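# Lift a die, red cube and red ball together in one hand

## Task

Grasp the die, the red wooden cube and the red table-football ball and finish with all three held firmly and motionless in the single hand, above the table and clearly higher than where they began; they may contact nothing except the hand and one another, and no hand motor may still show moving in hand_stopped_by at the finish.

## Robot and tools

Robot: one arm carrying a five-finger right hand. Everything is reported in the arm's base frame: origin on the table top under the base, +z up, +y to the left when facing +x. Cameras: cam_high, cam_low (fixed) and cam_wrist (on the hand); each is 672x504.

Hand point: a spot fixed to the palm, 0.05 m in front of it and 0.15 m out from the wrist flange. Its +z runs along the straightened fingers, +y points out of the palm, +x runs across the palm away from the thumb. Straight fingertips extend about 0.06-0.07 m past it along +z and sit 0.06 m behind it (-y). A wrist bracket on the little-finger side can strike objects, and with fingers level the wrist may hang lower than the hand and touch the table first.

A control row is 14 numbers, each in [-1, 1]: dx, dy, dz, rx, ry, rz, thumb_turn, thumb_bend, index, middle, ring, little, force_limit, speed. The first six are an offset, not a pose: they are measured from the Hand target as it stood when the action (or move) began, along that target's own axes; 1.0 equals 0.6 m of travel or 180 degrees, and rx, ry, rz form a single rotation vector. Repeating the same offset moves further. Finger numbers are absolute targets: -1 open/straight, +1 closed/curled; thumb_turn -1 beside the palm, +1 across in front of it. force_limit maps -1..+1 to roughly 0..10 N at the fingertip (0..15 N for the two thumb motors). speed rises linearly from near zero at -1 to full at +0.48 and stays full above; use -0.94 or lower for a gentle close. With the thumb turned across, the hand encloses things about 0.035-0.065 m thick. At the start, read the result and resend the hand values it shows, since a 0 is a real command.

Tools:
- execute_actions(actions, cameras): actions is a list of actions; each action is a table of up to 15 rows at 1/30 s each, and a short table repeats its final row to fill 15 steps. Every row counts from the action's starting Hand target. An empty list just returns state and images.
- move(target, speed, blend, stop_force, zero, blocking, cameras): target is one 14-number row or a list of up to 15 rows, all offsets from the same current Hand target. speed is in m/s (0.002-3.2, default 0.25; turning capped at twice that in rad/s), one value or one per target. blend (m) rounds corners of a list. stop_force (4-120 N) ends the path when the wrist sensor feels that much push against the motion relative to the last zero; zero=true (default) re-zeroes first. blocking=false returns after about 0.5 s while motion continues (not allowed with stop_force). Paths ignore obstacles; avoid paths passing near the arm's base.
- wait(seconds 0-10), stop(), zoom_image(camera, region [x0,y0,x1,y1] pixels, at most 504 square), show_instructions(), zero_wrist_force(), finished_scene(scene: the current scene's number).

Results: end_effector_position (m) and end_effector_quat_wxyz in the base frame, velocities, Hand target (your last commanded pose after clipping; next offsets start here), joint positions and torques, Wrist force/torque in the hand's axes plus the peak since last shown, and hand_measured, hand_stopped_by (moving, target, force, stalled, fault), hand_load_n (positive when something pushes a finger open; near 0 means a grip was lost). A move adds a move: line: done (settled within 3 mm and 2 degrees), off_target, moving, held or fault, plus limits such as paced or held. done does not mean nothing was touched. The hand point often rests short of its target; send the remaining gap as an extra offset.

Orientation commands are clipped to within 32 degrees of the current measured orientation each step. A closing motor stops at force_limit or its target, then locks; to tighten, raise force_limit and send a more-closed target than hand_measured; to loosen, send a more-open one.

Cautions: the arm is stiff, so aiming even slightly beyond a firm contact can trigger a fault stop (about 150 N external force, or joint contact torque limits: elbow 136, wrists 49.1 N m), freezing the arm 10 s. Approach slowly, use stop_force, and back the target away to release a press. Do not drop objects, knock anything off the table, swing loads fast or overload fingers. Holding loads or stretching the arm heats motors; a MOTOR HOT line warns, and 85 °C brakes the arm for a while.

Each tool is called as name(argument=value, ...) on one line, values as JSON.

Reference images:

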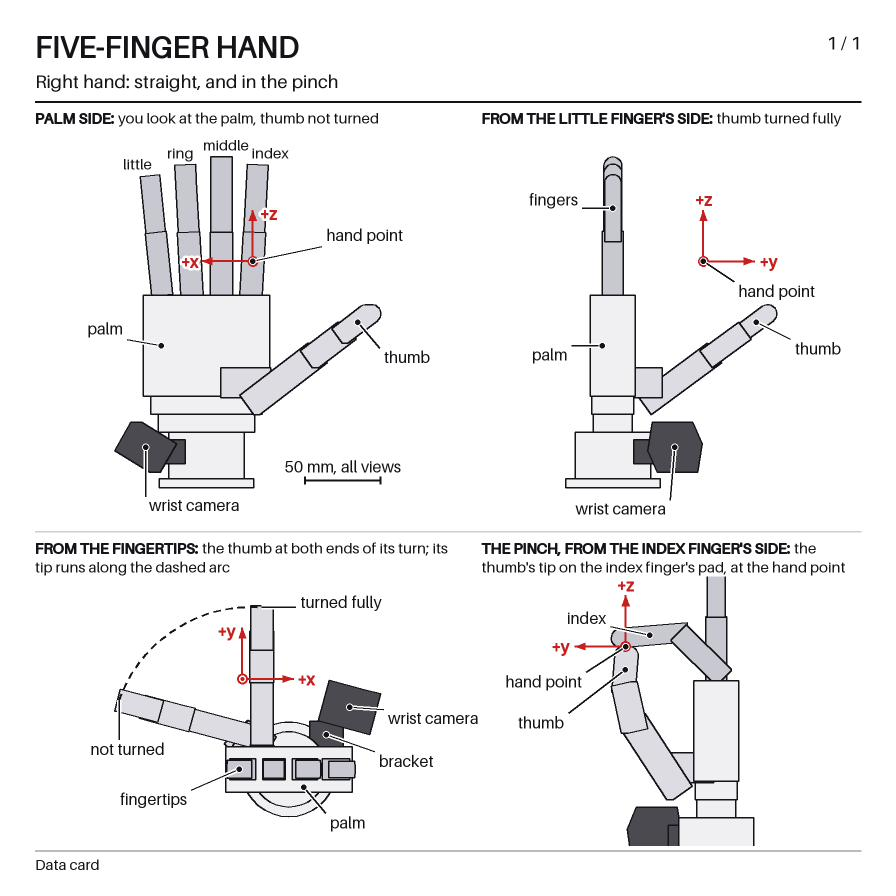

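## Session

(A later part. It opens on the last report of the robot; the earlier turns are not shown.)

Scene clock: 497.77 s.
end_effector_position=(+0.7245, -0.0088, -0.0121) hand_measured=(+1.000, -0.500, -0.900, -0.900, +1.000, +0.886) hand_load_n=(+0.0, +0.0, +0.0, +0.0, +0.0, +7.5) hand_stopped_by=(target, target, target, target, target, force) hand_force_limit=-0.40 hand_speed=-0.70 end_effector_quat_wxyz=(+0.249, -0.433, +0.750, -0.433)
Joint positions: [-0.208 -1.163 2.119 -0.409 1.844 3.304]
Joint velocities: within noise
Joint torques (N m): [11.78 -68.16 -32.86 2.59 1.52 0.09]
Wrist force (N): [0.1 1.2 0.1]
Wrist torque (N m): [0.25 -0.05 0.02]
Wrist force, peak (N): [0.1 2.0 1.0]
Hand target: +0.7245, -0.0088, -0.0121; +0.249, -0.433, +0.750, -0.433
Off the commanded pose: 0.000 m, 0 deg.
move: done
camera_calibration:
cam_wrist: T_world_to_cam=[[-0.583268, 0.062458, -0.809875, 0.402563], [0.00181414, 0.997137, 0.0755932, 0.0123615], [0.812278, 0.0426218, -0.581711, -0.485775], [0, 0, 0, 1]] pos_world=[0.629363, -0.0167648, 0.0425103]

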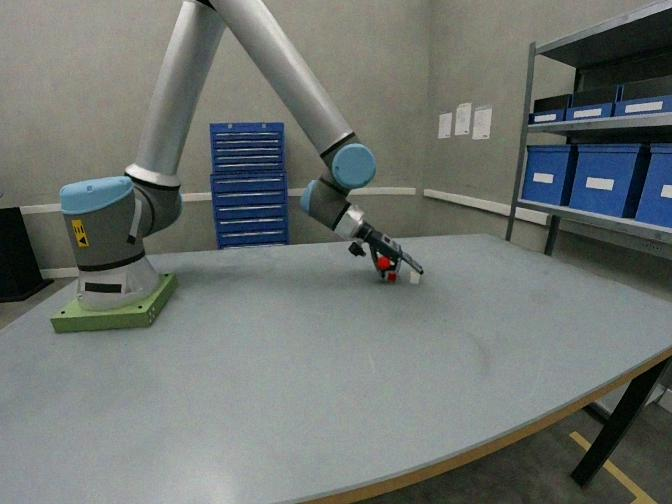

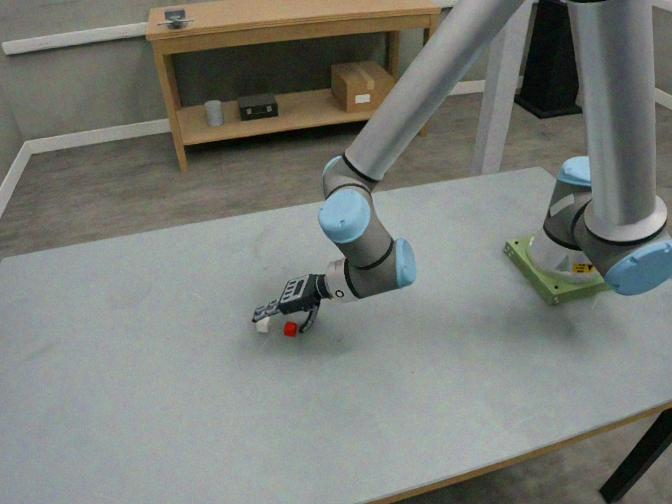

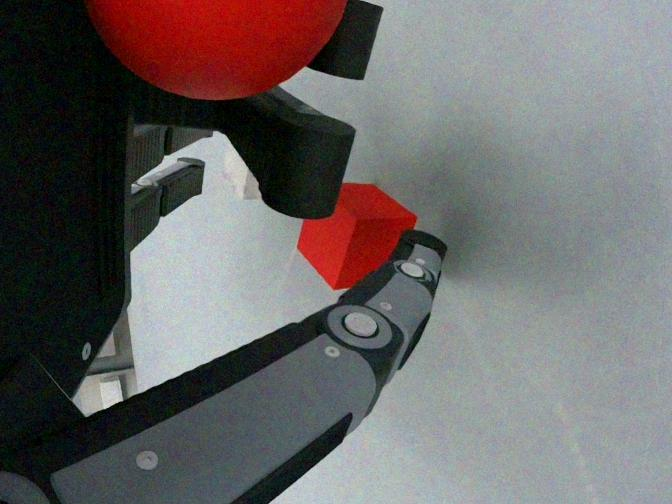

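move(target=[0,-0.0292,0.0505,0,0,0,1,-0.5,-0.9,-0.9,1,1,-0.4,-0.7], speed=0.02)

zoom_image(camera="cam_low", region=[220, 260, 360, 360])

Scene clock: 503.20 s.
end_effector_position=(+0.7550, -0.0265, -0.0121) hand_measured=(+1.000, -0.500, -0.900, -0.900, +1.000, +0.886) hand_load_n=(+0.0, +0.0, +0.0, +0.0, +0.0, +7.5) hand_stopped_by=(target, target, target, target, target, force) hand_force_limit=-0.40 hand_speed=-0.70 end_effector_quat_wxyz=(+0.249, -0.433, +0.750, -0.433)
Joint positions: [-0.228 -1.13 2.062 -0.387 1.827 3.294]
Joint velocities: within noise
Joint torques (N m): [5.86 -66.02 -15.46 1.3 0.47 -1.54]
Wrist force (N): [0.0 1.3 0.3]
Wrist torque (N m): [0.24 -0.05 0.02]
Wrist force, peak (N): [0.6 1.7 0.0]
Hand target: +0.7548, -0.0264, -0.0122; +0.249, -0.433, +0.750, -0.433
Off the commanded pose: 0.000 m, 0 deg.
move: done
camera_calibration:
cam_wrist: T_world_to_cam=[[-0.583202, 0.0624618, -0.809922, 0.421352], [0.00180797, 0.997137, 0.075598, 0.0298598], [0.812325, 0.0426246, -0.581645, -0.509752], [0, 0, 0, 1]] pos_world=[0.659764, -0.0343647, 0.0425105]

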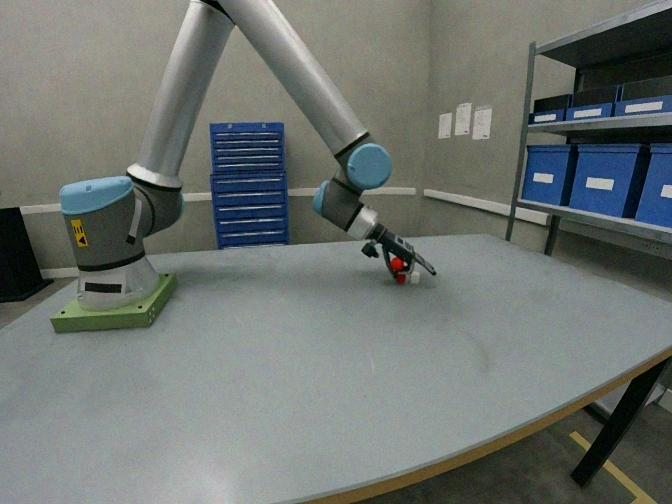

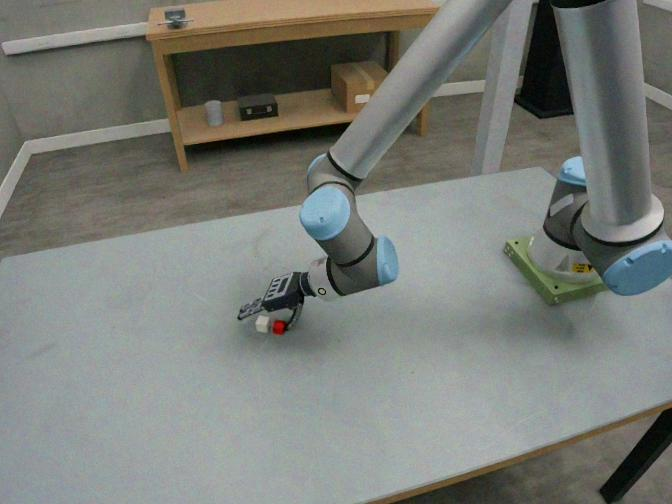

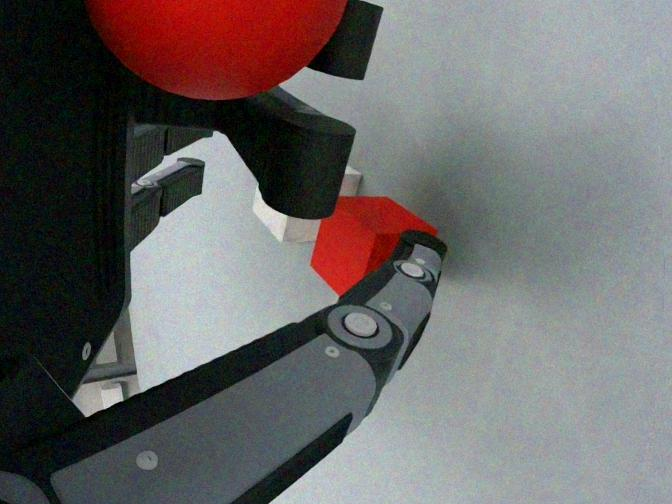

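Scaled by 3.600 from the camera's 672x504 image, which has a finer 960x720 frame.

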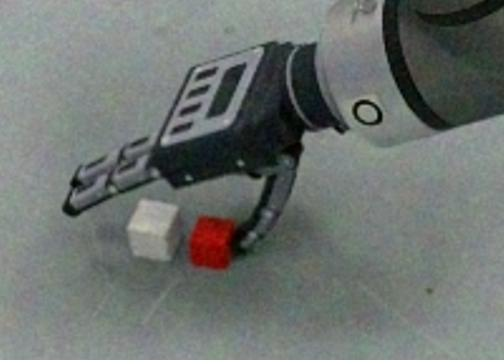

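move(target=[0,0,0,0,0,0,1,-0.5,0.2,0.2,1,1,-0.3,-0.85], cameras=["cam_wrist","cam_low"])

zoom_image(camera="cam_low", region=[220, 260, 360, 360])

Scene clock: 507.77 s.
end_effector_position=(+0.7548, -0.0264, -0.0121) hand_measured=(+1.000, -0.502, -0.206, -0.208, +1.000, +0.886) hand_load_n=(-0.5, +4.5, +3.5, +5.5, +0.0, +7.5) hand_stopped_by=(target, target, force, force, target, force) hand_force_limit=-0.30 hand_speed=-0.85 end_effector_quat_wxyz=(+0.249, -0.433, +0.750, -0.433)
Joint positions: [-0.228 -1.131 2.062 -0.387 1.827 3.294]
Joint velocities: within noise
Joint torques (N m): [10.24 -61.2 -21.21 -0.74 1.15 0.88]
Wrist force (N): [0.4 -4.5 -3.1]
Wrist torque (N m): [0.13 -0.04 -0.02]
Wrist force, peak (N): [-0.1 -5.8 -2.1]
Hand target: +0.7548, -0.0264, -0.0122; +0.249, -0.433, +0.750, -0.433
Off the commanded pose: 0.000 m, 0 deg.
move: done
camera_calibration:
cam_wrist: T_world_to_cam=[[-0.583155, 0.0624646, -0.809956, 0.421259], [0.00180833, 0.997137, 0.0755981, 0.02976], [0.812359, 0.0426207, -0.581598, -0.5097], [0, 0, 0, 1]] pos_world=[0.659665, -0.0342647, 0.0425107]
Images, in order (width x height): cam_low 672x504, cam_wrist 672x504.

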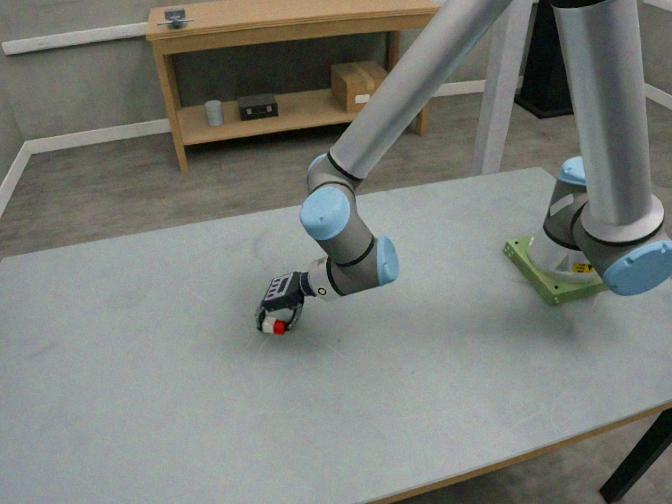

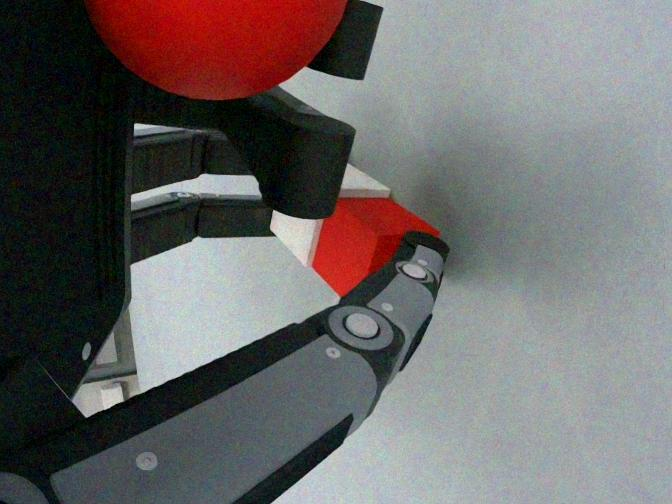

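Scaled by 3.600 from the camera's 672x504 image, which has a finer 960x720 frame.

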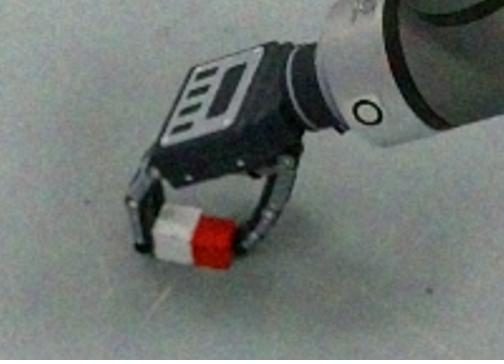

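move(target=[0,0,0,0,0,0,1,-0.5,0.3,0.3,1,1,0.2,-0.9], cameras=[])

move(target=[0,-0.0433,-0.025,0,0,0,1,-0.5,0.3,0.3,1,1,0.2,-0.9], speed=0.03, cameras=["cam_wrist","cam_low"])

zoom_image(camera="cam_low", region=[220, 260, 360, 360])

Scene clock: 511.83 s.
end_effector_position=(+0.7548, -0.0264, -0.0121) hand_measured=(+1.000, -0.502, -0.192, -0.202, +1.000, +0.886) hand_load_n=(-1.0, +6.5, +8.5, +6.5, +0.5, +7.5) hand_stopped_by=(target, target, force, force, target, force) hand_force_limit=0.20 hand_speed=-0.90 end_effector_quat_wxyz=(+0.249, -0.433, +0.750, -0.433)
Joint positions: [-0.228 -1.131 2.062 -0.387 1.827 3.294]
Joint velocities: within noise
Joint torques (N m): [11.23 -45.17 -26.24 3.65 1.41 0.14]
Wrist force (N): [-0.7 -9.0 -3.9]
Wrist torque (N m): [0.09 -0.01 -0.07]
Wrist force, peak (N): [-0.9 -10.2 -3.4]
Hand target: +0.7548, -0.0264, -0.0122; +0.249, -0.433, +0.750, -0.433
Off the commanded pose: 0.000 m, 0 deg.
move: done
No camera images: "cameras" was empty.

Scene clock: 513.10 s.
end_effector_position=(+0.7549, -0.0264, +0.0180) hand_measured=(+1.000, -0.502, -0.192, -0.202, +1.000, +0.886) hand_load_n=(-0.5, +10.0, +6.0, +4.5, +0.0, +7.0) hand_stopped_by=(target, target, force, force, target, force) hand_force_limit=0.20 hand_speed=-0.90 end_effector_quat_wxyz=(+0.249, -0.433, +0.750, -0.433)
Joint positions: [-0.228 -1.174 2.051 -0.333 1.827 3.294]
Joint velocities: within noise
Joint torques (N m): [7.87 -42 -27.83 -2.82 1.36 -0.64]
Wrist force (N): [0.4 1.3 0.4]
Wrist torque (N m): [0.22 -0.10 0.04]
Wrist force, peak (N): [-0.7 -9.2 -4.0]
Hand target: +0.7549, -0.0264, +0.0178; +0.249, -0.433, +0.750, -0.433
Off the commanded pose: 0.000 m, 0 deg.
move: done
camera_calibration:
cam_wrist: T_world_to_cam=[[-0.583268, 0.062458, -0.809875, 0.445706], [0.00181414, 0.997137, 0.0755932, 0.0274811], [0.812278, 0.0426218, -0.581711, -0.492131], [0, 0, 0, 1]] pos_world=[0.659663, -0.0342648, 0.0726103]
Images, in order (width x height): cam_low 672x504, cam_wrist 672x504.

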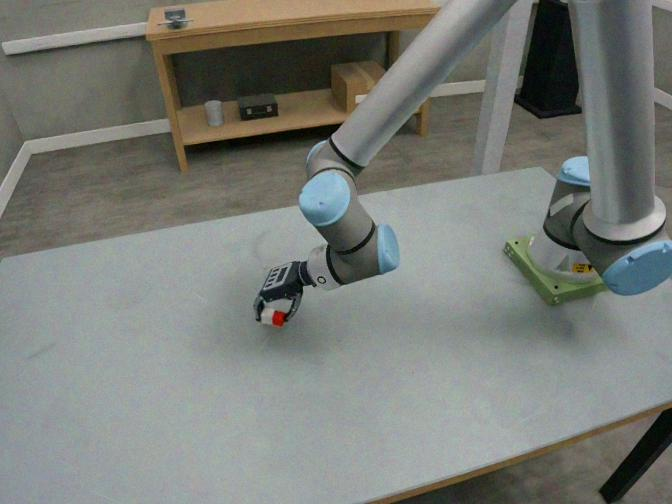

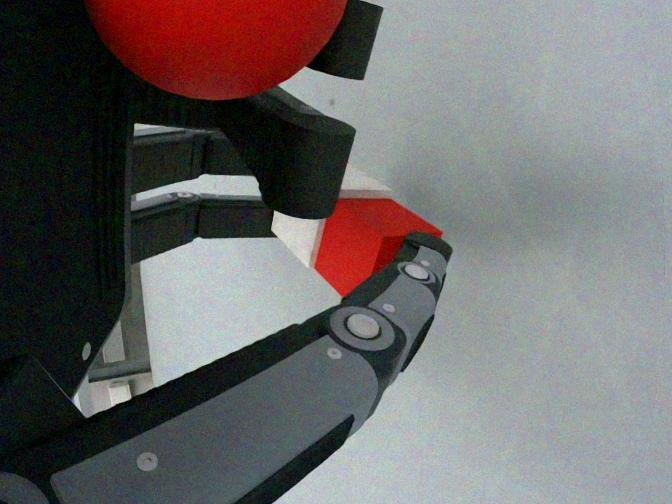

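Scaled by 3.600 from the camera's 672x504 image, which has a finer 960x720 frame.

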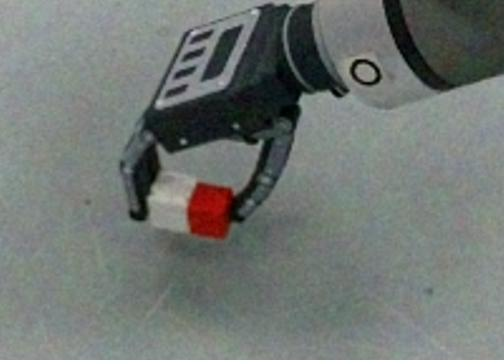

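All three held. Raise to about 20 cm.

move(target=[0,-0.26,-0.15,0,0,0,1,-0.5,0.3,0.3,1,1,0.2,-0.9], speed=0.05)

wait(seconds=2)

Scene clock: 519.13 s.
end_effector_position=(+0.7552, -0.0265, +0.1983) hand_measured=(+1.000, -0.502, -0.192, -0.202, +1.000, +0.886) hand_load_n=(-0.5, +10.0, +6.5, +4.0, +0.0, +7.5) hand_stopped_by=(target, target, force, force, target, force) hand_force_limit=0.20 hand_speed=-0.90 end_effector_quat_wxyz=(+0.249, -0.433, +0.750, -0.433) end_effector_velocity=(+0.001, +0.000, -0.002) end_effector_angular_velocity=(-0.001, -0.001, +0.000)
Joint positions: [-0.228 -1.384 1.929 0 1.827 3.294]
Joint velocities: [0 0.003 0.002 -0.006 0 0]
Joint torques (N m): [-3.09 -35.35 -20.79 -2.67 -0.68 -2.29]
Wrist force (N): [0.1 1.2 0.4]
Wrist torque (N m): [0.20 -0.07 0.02]
Wrist force, peak (N): [0.1 2.1 1.2]
Hand target: +0.7551, -0.0265, +0.1979; +0.249, -0.433, +0.750, -0.433
Off the commanded pose: 0.000 m, 0 deg.
move: done
camera_calibration:
cam_wrist: T_world_to_cam=[[-0.583084, 0.0624691, -0.810007, 0.591821], [0.00188343, 0.997141, 0.0755454, 0.0139178], [0.81241, 0.0425237, -0.581534, -0.387625], [0, 0, 0, 1]] pos_world=[0.659965, -0.0343653, 0.252911]

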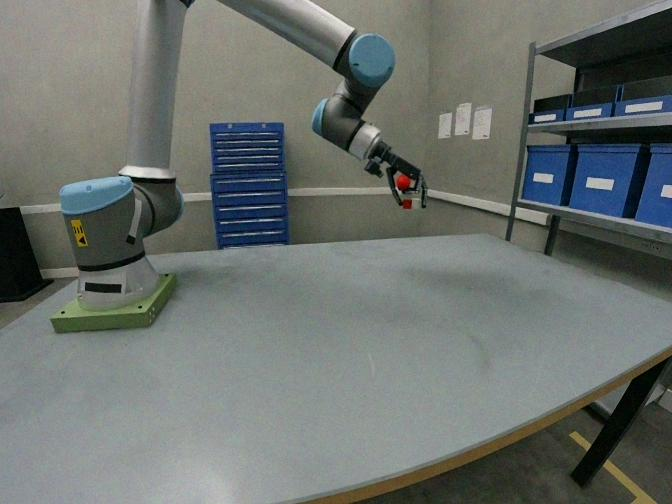

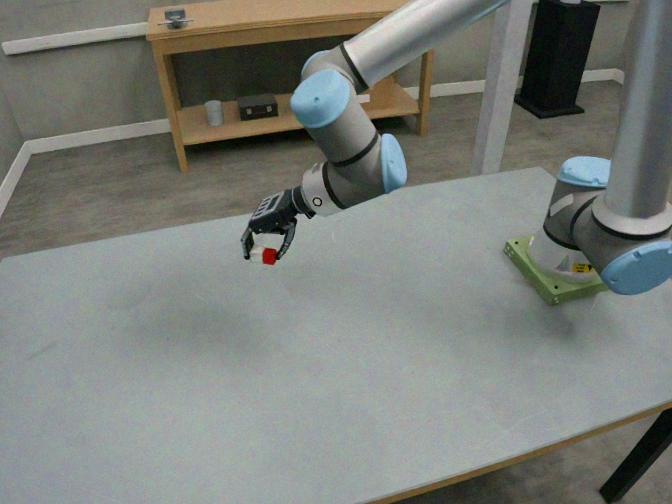

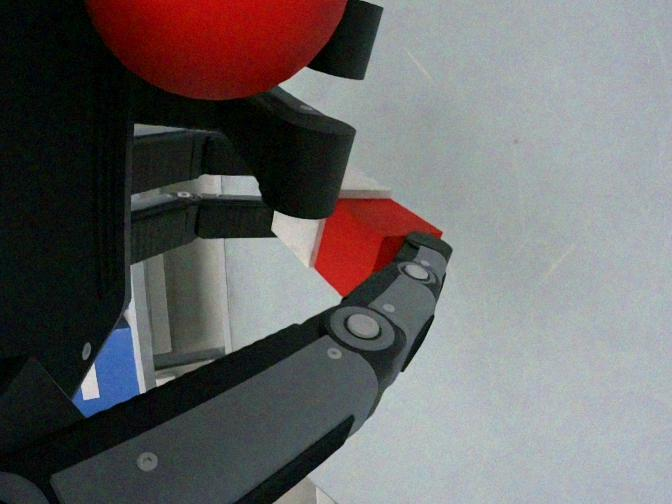

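Scene clock: 521.13 s.
end_effector_position=(+0.7551, -0.0265, +0.1979) hand_measured=(+1.000, -0.502, -0.192, -0.202, +1.000, +0.886) hand_load_n=(-0.5, +10.0, +6.0, +4.5, +0.0, +7.5) hand_stopped_by=(target, target, force, force, target, force) hand_force_limit=0.20 hand_speed=-0.90 end_effector_quat_wxyz=(+0.249, -0.433, +0.750, -0.433)
Joint positions: [-0.228 -1.384 1.929 -0.001 1.827 3.294]
Joint velocities: within noise
Joint torques (N m): [-3.82 -37.46 -24.17 -1.53 -1.02 0.02]
Wrist force (N): [0.3 1.2 0.5]
Wrist torque (N m): [0.21 -0.10 0.03]
Wrist force, peak (N): [0.4 1.9 0.3]
Hand target: +0.7551, -0.0265, +0.1979; +0.249, -0.433, +0.750, -0.433
Off the commanded pose: 0.000 m, 0 deg.
wait: 2.00 s; at rest by 0.17 s
camera_calibration:
cam_wrist: T_world_to_cam=[[-0.583268, 0.062458, -0.809875, 0.591606], [0.00181414, 0.997137, 0.0755932, 0.0139737], [0.812278, 0.0426218, -0.581711, -0.387582], [0, 0, 0, 1]] pos_world=[0.659863, -0.0343648, 0.25261]

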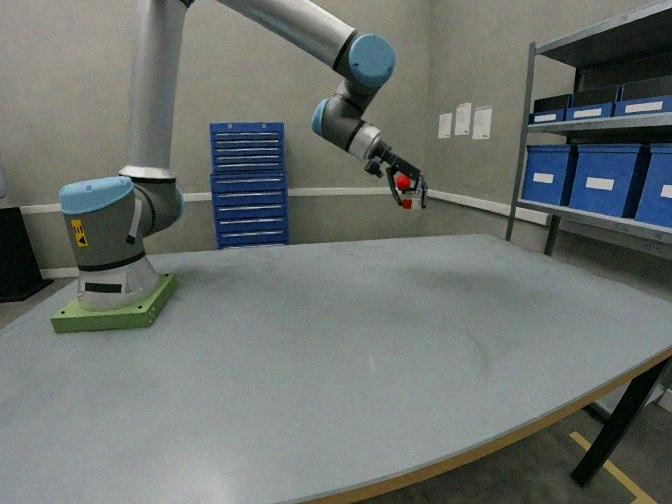

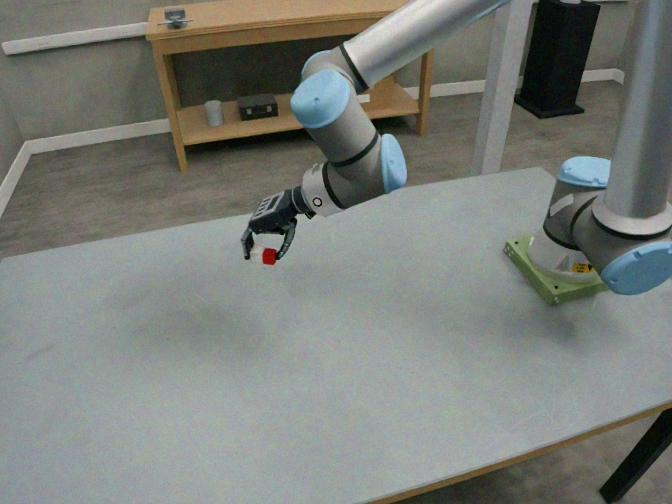

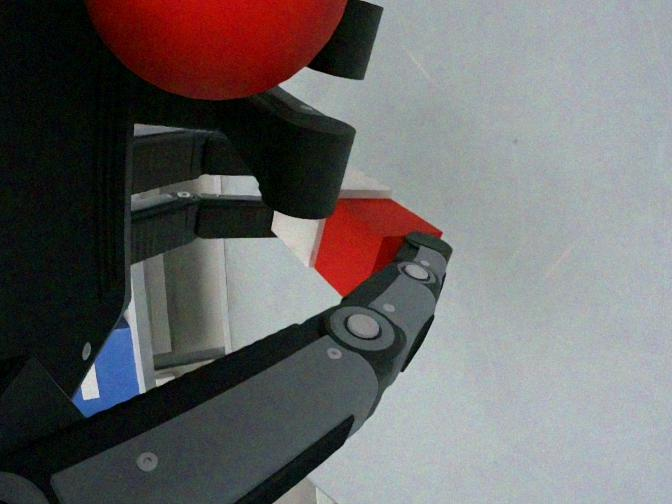

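finished_scene(scene=1)

The scene is finished: the task was done.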